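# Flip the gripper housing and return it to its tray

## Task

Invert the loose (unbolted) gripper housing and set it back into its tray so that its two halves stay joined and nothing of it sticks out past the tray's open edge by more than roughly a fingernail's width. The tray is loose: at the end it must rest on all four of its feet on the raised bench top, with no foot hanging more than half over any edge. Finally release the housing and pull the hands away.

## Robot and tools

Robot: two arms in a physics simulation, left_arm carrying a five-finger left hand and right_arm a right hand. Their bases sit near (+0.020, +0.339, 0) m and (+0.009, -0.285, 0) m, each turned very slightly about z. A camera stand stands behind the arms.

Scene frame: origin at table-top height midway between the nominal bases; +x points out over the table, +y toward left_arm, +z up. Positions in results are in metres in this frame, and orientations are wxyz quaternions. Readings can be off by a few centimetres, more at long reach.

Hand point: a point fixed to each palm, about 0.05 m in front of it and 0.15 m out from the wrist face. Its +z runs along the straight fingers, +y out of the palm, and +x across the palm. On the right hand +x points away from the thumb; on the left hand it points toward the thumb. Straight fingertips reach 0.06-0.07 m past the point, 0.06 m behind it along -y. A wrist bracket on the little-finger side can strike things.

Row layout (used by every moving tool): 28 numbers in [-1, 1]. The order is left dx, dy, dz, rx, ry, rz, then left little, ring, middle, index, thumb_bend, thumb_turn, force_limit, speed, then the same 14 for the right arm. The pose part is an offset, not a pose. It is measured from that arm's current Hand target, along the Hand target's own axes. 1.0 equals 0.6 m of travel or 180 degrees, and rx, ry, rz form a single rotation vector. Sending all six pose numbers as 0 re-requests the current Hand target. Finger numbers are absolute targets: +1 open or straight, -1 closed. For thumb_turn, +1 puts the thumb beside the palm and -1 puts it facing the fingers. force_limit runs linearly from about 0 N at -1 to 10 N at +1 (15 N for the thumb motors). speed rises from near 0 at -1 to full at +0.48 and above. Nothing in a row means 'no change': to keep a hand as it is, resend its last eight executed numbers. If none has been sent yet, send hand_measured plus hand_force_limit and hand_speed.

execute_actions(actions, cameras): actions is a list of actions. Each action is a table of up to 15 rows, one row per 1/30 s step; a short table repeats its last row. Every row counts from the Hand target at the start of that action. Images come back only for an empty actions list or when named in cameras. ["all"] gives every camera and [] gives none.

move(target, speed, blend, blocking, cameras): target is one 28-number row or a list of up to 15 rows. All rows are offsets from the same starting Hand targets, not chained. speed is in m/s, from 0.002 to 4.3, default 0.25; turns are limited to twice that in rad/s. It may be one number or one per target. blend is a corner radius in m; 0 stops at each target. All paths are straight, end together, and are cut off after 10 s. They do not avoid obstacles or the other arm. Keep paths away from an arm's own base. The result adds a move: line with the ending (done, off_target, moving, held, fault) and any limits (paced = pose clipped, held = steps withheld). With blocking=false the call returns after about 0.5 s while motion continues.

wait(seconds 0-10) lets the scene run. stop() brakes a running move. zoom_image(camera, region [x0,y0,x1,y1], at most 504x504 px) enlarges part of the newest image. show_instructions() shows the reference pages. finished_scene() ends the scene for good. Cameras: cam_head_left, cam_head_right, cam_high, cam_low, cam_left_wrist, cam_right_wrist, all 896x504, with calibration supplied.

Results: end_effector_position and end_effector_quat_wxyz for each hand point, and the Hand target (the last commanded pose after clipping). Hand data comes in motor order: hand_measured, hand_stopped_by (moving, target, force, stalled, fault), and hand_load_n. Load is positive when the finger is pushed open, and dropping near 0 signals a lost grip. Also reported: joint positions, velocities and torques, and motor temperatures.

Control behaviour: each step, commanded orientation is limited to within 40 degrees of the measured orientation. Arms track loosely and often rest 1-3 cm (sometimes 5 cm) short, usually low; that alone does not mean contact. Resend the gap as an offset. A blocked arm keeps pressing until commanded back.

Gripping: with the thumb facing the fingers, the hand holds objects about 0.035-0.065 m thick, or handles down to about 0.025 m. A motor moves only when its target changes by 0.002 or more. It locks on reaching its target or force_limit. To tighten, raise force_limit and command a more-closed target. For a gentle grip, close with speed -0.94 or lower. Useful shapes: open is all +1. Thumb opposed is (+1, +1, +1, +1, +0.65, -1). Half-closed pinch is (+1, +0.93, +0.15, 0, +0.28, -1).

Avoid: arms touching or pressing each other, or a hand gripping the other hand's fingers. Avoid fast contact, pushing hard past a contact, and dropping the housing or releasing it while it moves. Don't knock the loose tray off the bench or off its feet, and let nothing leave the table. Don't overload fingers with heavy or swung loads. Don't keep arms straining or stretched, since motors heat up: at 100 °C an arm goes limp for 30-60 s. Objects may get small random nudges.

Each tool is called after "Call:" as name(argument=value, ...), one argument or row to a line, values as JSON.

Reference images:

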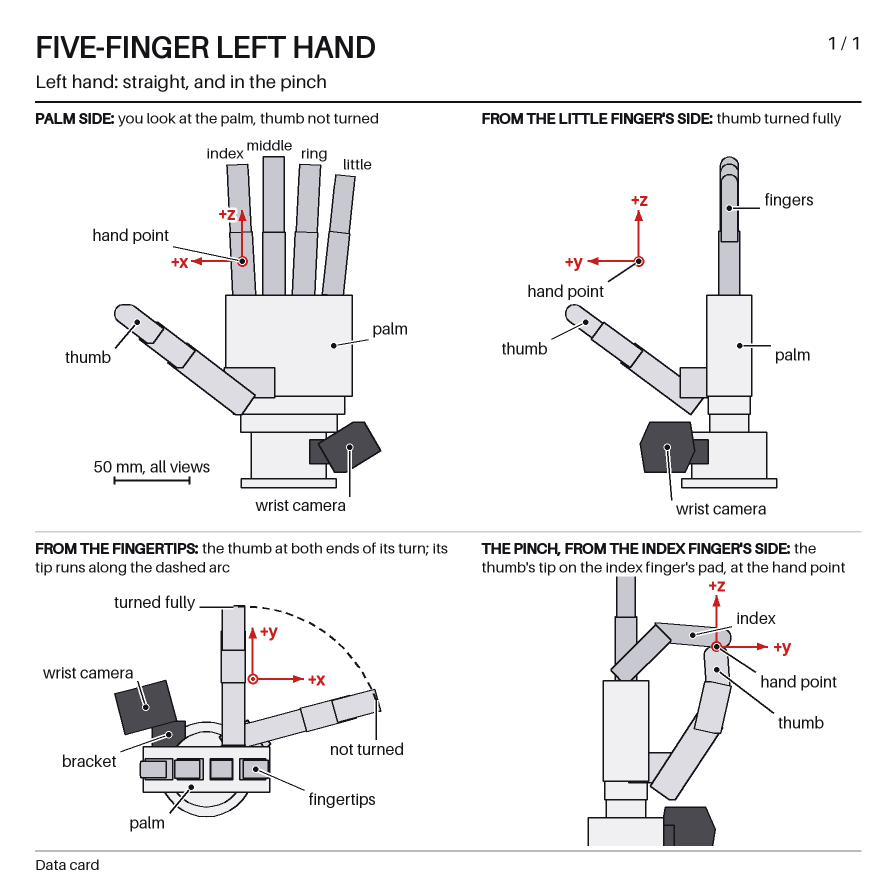

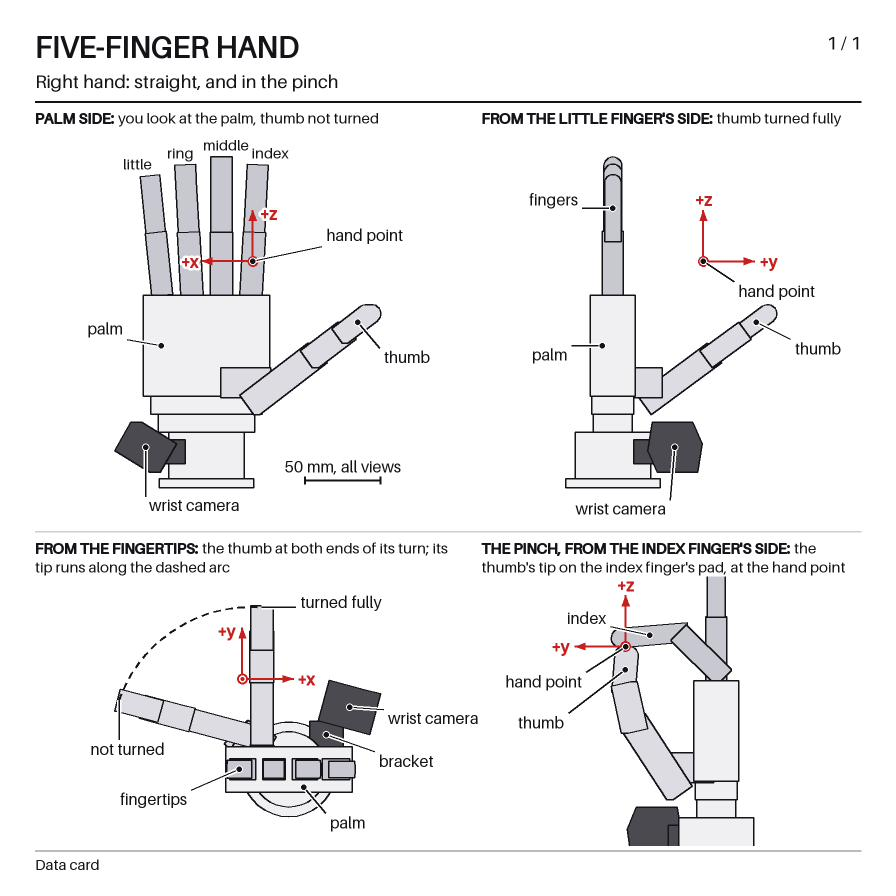

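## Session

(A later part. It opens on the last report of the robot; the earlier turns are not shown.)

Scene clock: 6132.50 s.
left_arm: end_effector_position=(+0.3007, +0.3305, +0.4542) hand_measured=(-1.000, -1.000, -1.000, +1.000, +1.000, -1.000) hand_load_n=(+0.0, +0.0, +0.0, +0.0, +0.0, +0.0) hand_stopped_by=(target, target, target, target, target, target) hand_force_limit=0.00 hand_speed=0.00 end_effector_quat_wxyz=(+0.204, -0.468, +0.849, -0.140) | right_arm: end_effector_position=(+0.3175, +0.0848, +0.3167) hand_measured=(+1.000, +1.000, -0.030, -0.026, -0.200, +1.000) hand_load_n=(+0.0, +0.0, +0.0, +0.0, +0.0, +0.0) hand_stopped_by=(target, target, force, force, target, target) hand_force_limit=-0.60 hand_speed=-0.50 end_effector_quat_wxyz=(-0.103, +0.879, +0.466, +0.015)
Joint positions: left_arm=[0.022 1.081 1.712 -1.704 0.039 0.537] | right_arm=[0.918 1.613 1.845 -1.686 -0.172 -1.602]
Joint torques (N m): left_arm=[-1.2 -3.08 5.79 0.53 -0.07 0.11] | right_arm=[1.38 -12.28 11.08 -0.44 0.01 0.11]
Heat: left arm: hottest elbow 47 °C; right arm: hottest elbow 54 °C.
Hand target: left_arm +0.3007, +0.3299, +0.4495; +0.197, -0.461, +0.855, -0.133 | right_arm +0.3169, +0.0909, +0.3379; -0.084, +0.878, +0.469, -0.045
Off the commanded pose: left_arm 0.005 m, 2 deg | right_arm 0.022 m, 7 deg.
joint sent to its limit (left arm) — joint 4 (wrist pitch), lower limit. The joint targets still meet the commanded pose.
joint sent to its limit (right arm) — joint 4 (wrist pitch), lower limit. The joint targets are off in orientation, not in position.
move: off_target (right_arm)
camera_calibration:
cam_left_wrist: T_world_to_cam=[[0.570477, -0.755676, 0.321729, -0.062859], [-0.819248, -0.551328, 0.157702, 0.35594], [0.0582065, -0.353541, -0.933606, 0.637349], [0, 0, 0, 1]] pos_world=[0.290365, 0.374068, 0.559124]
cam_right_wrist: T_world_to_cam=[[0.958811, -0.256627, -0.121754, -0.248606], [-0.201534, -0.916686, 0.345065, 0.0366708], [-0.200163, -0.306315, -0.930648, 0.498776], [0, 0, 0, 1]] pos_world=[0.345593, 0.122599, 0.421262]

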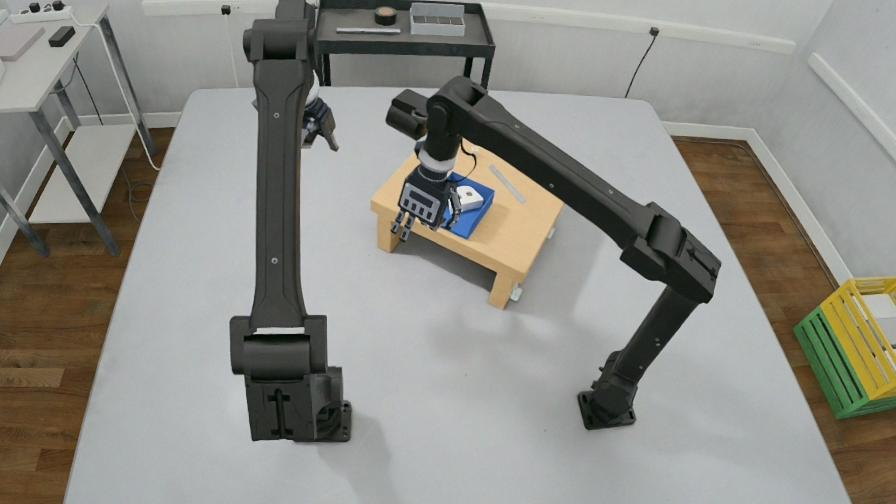

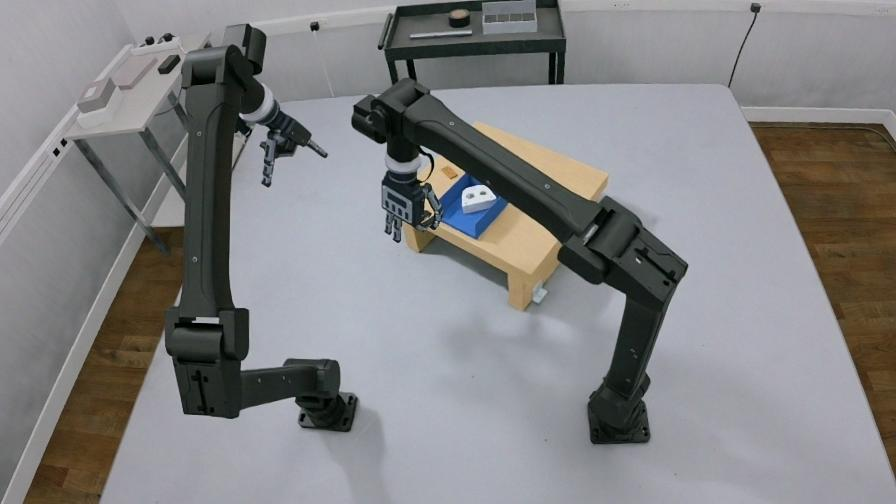

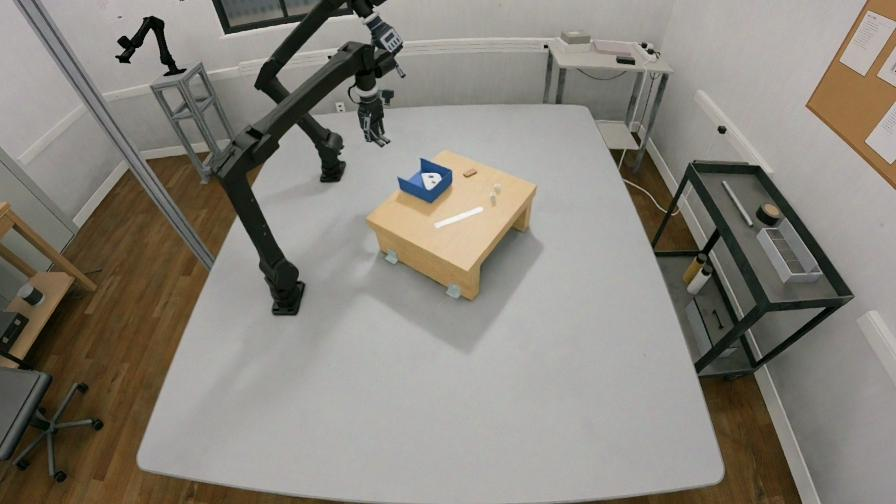

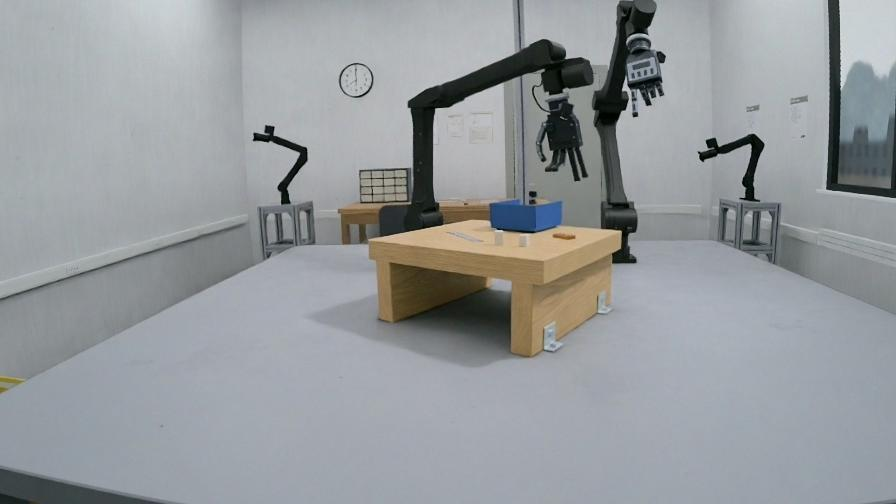

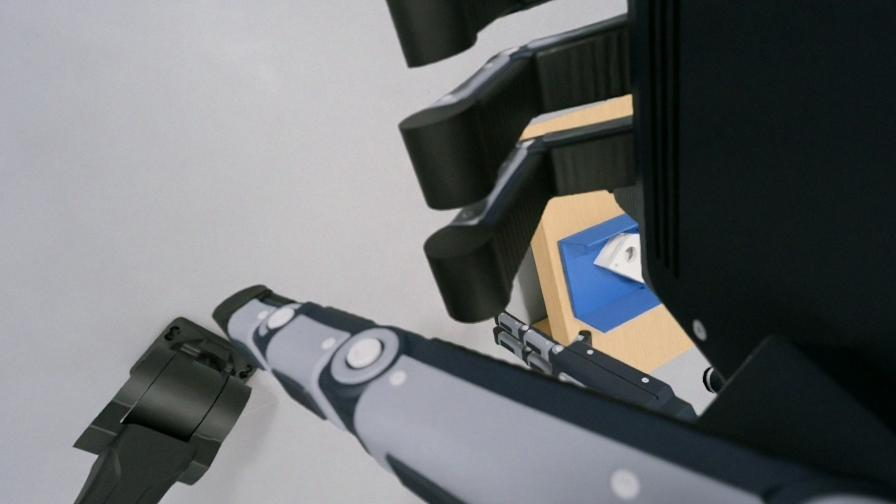

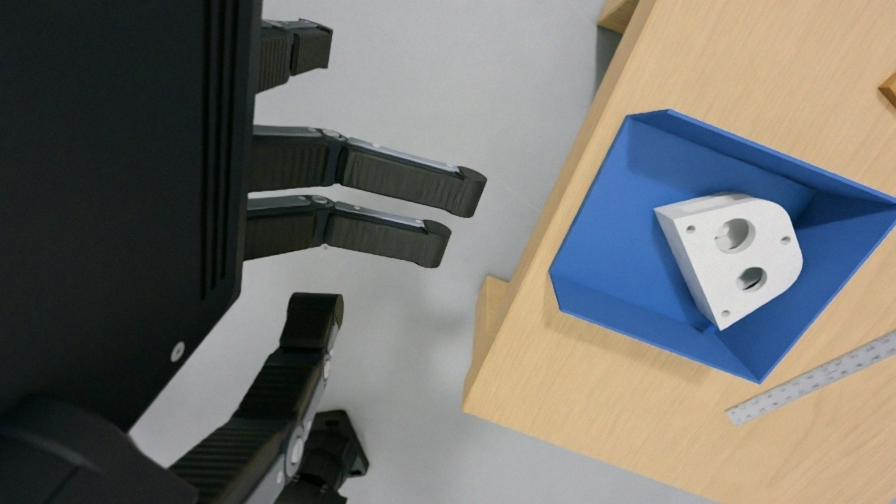

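Call:
zoom_image(
  camera="cam_right_wrist",
  region=[450, 60, 896, 440],
)

Call:
zoom_image(
  camera="cam_head_left",
  region=[420, 160, 510, 250],
)

Call:
zoom_image(
  camera="cam_high",
  region=[385, 150, 435, 200],
)

Call:
zoom_image(
  camera="cam_left_wrist",
  region=[520, 190, 720, 370],
)

Scaled by 1.130 from the camera's 896x504 image, which has a finer 1280x720 frame.

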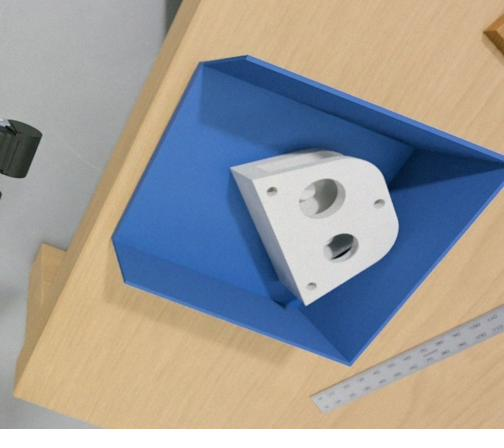

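Scaled by 5.600 from the camera's 896x504 image, which has a finer 1280x720 frame.

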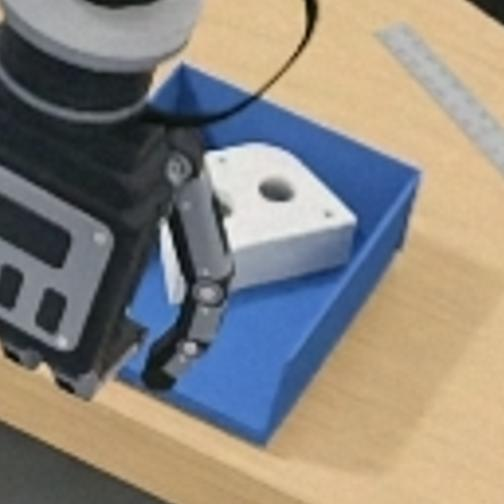

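Scaled by 10.080 from the camera's 896x504 image, which has a finer 1280x720 frame.

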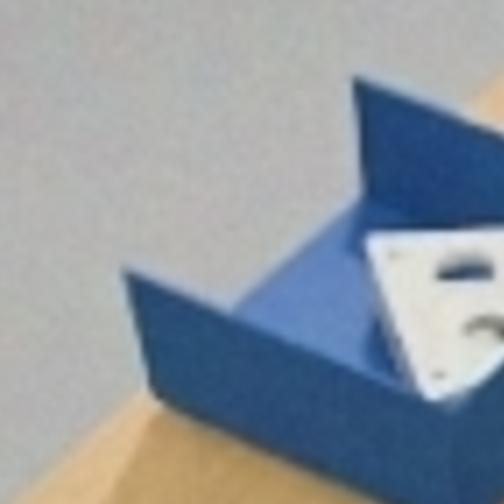

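Scaled by 2.520 from the camera's 896x504 image, which has a finer 1280x720 frame.

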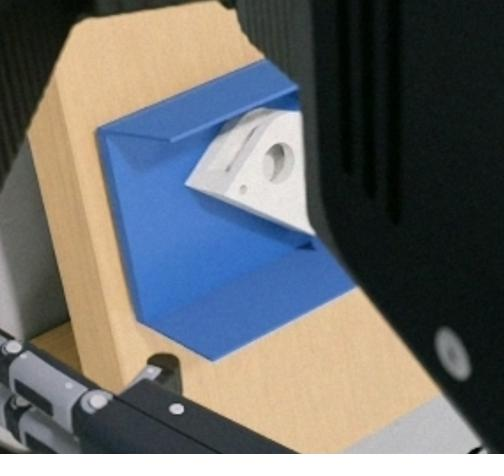

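Call:
move(
  target=[0,0,0,0,0,0,-1,-1,-1,1,1,-1,0,0, -0.3512,0.0573,-0.096,0,0,0,1,1,-0.15,-0.32,-0.2,1,-0.6,-0.5],
  speed=0.15,
  cameras=["cam_head_left", "cam_head_right", "cam_high", "cam_low"],
)

Call:
zoom_image(
  camera="cam_head_left",
  region=[430, 160, 500, 245],
)

Call:
zoom_image(
  camera="cam_head_right",
  region=[430, 165, 515, 245],
)

Call:
zoom_image(
  camera="cam_high",
  region=[390, 150, 460, 210],
)

Scene clock: 6206.70 s.
left_arm: end_effector_position=(+0.3007, +0.3305, +0.4542) hand_measured=(-1.000, -1.000, -1.000, +1.000, +1.000, -1.000) hand_load_n=(+0.0, +0.0, +0.5, +0.0, +0.0, +0.0) hand_stopped_by=(target, target, target, target, target, target) hand_force_limit=0.00 hand_speed=0.00 end_effector_quat_wxyz=(+0.204, -0.468, +0.849, -0.140) | right_arm: end_effector_position=(+0.2350, -0.1076, +0.3908) hand_measured=(+1.000, +1.000, -0.030, -0.026, -0.200, +1.000) hand_load_n=(+0.0, +0.0, +0.0, +0.0, +0.0, +0.0) hand_stopped_by=(target, target, force, force, target, target) hand_force_limit=-0.60 hand_speed=-0.50 end_effector_quat_wxyz=(-0.116, +0.877, +0.443, +0.143)
Joint positions: left_arm=[0.022 1.081 1.712 -1.704 0.039 0.537] | right_arm=[0.789 0.993 1.461 -1.689 -0.123 -1.68]
Joint torques (N m): left_arm=[-1.38 -3.08 5.78 0.47 -0.07 0.11] | right_arm=[0.09 -2.49 7.1 0.01 0.05 -0.13]
Motor temperatures (°C): left_arm=[35 35 47 34 38 32] | right_arm=[37 42 57 35 34 34]
Heat: left arm: hottest elbow 47 °C; right arm: hottest elbow 57 °C.
Hand target: left_arm +0.3007, +0.3299, +0.4495; +0.197, -0.461, +0.855, -0.133 | right_arm +0.2368, -0.1092, +0.3882; -0.084, +0.878, +0.469, -0.045
Off the commanded pose: left_arm 0.005 m, 2 deg | right_arm 0.004 m, 22 deg.
joint sent to its limit (left arm) — joint 4 (wrist pitch), lower limit. The joint targets still meet the commanded pose.
joint sent to its limit (right arm) — joint 4 (wrist pitch), lower limit. The joint targets are off in orientation, not in position.
move: off_target (right_arm)
Images, in order (width x height): cam_head_left 896x504, cam_head_right 896x504, cam_high 896x504, cam_low 896x504.

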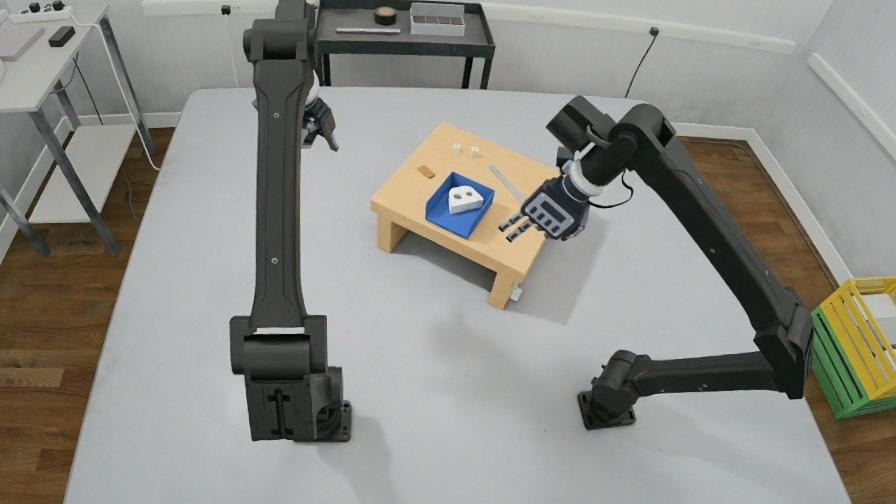

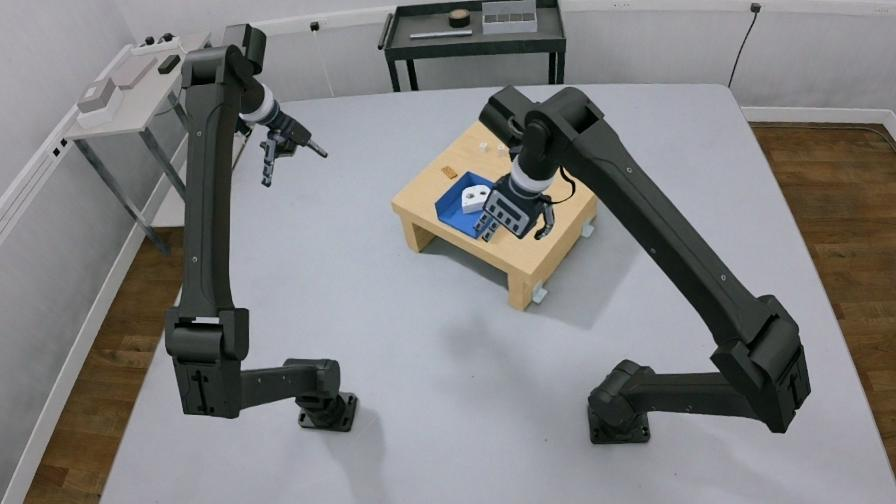

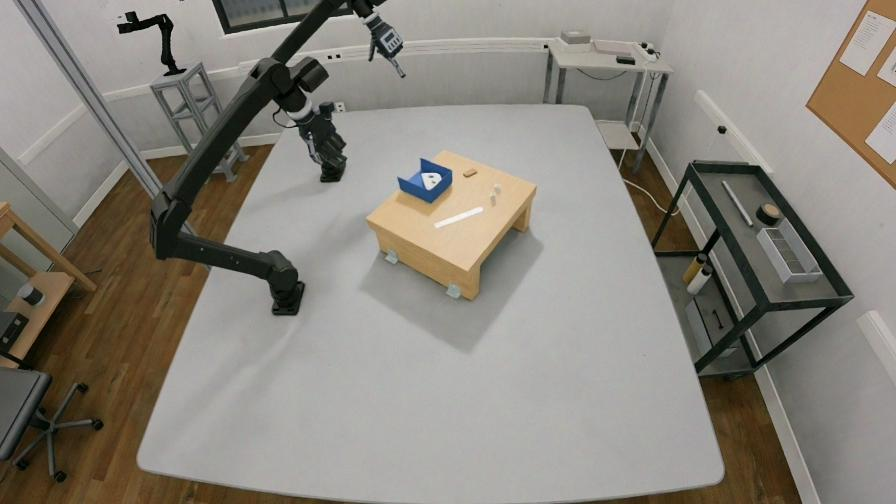

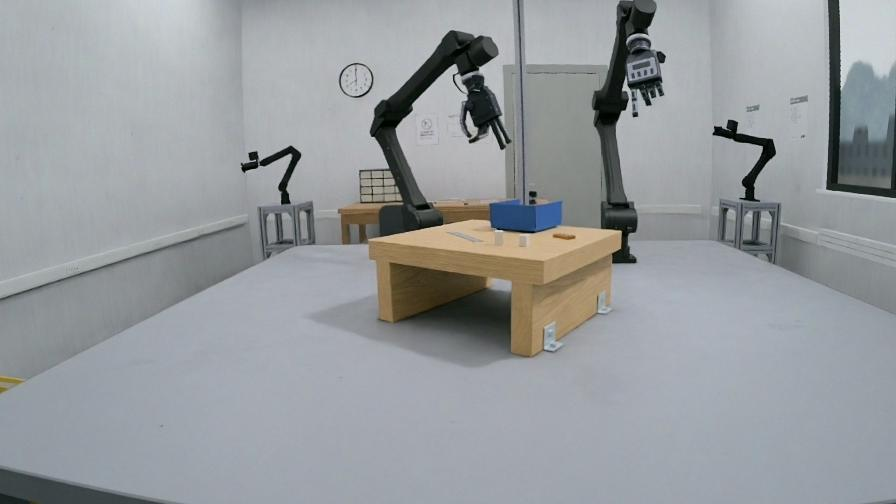

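Scaled by 5.929 from the camera's 896x504 image, which has a finer 1280x720 frame.

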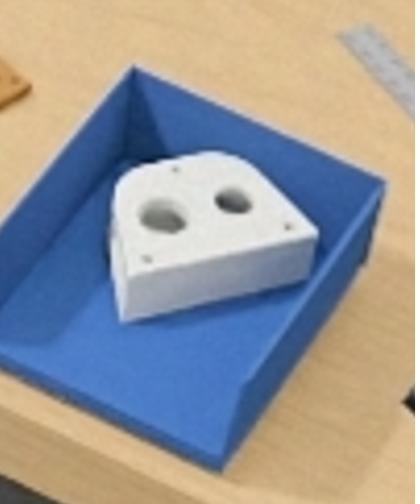

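Scaled by 5.929 from the camera's 896x504 image, which has a finer 1280x720 frame.

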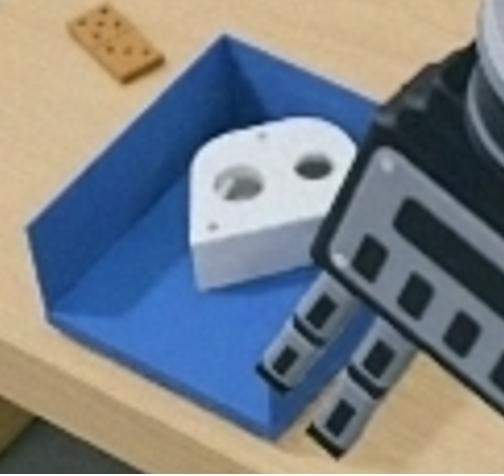

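Scaled by 7.200 from the camera's 896x504 image, which has a finer 1280x720 frame.

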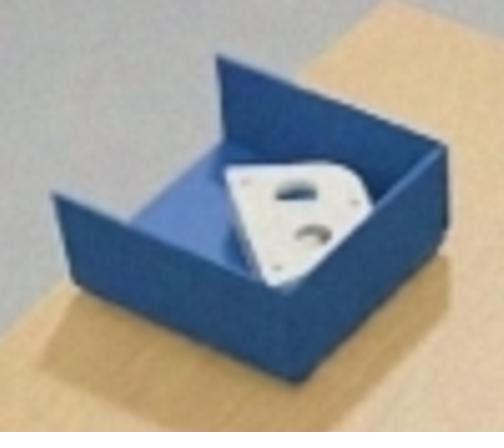

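Call:
finished_scene(
)

The scene is finished: the task was done.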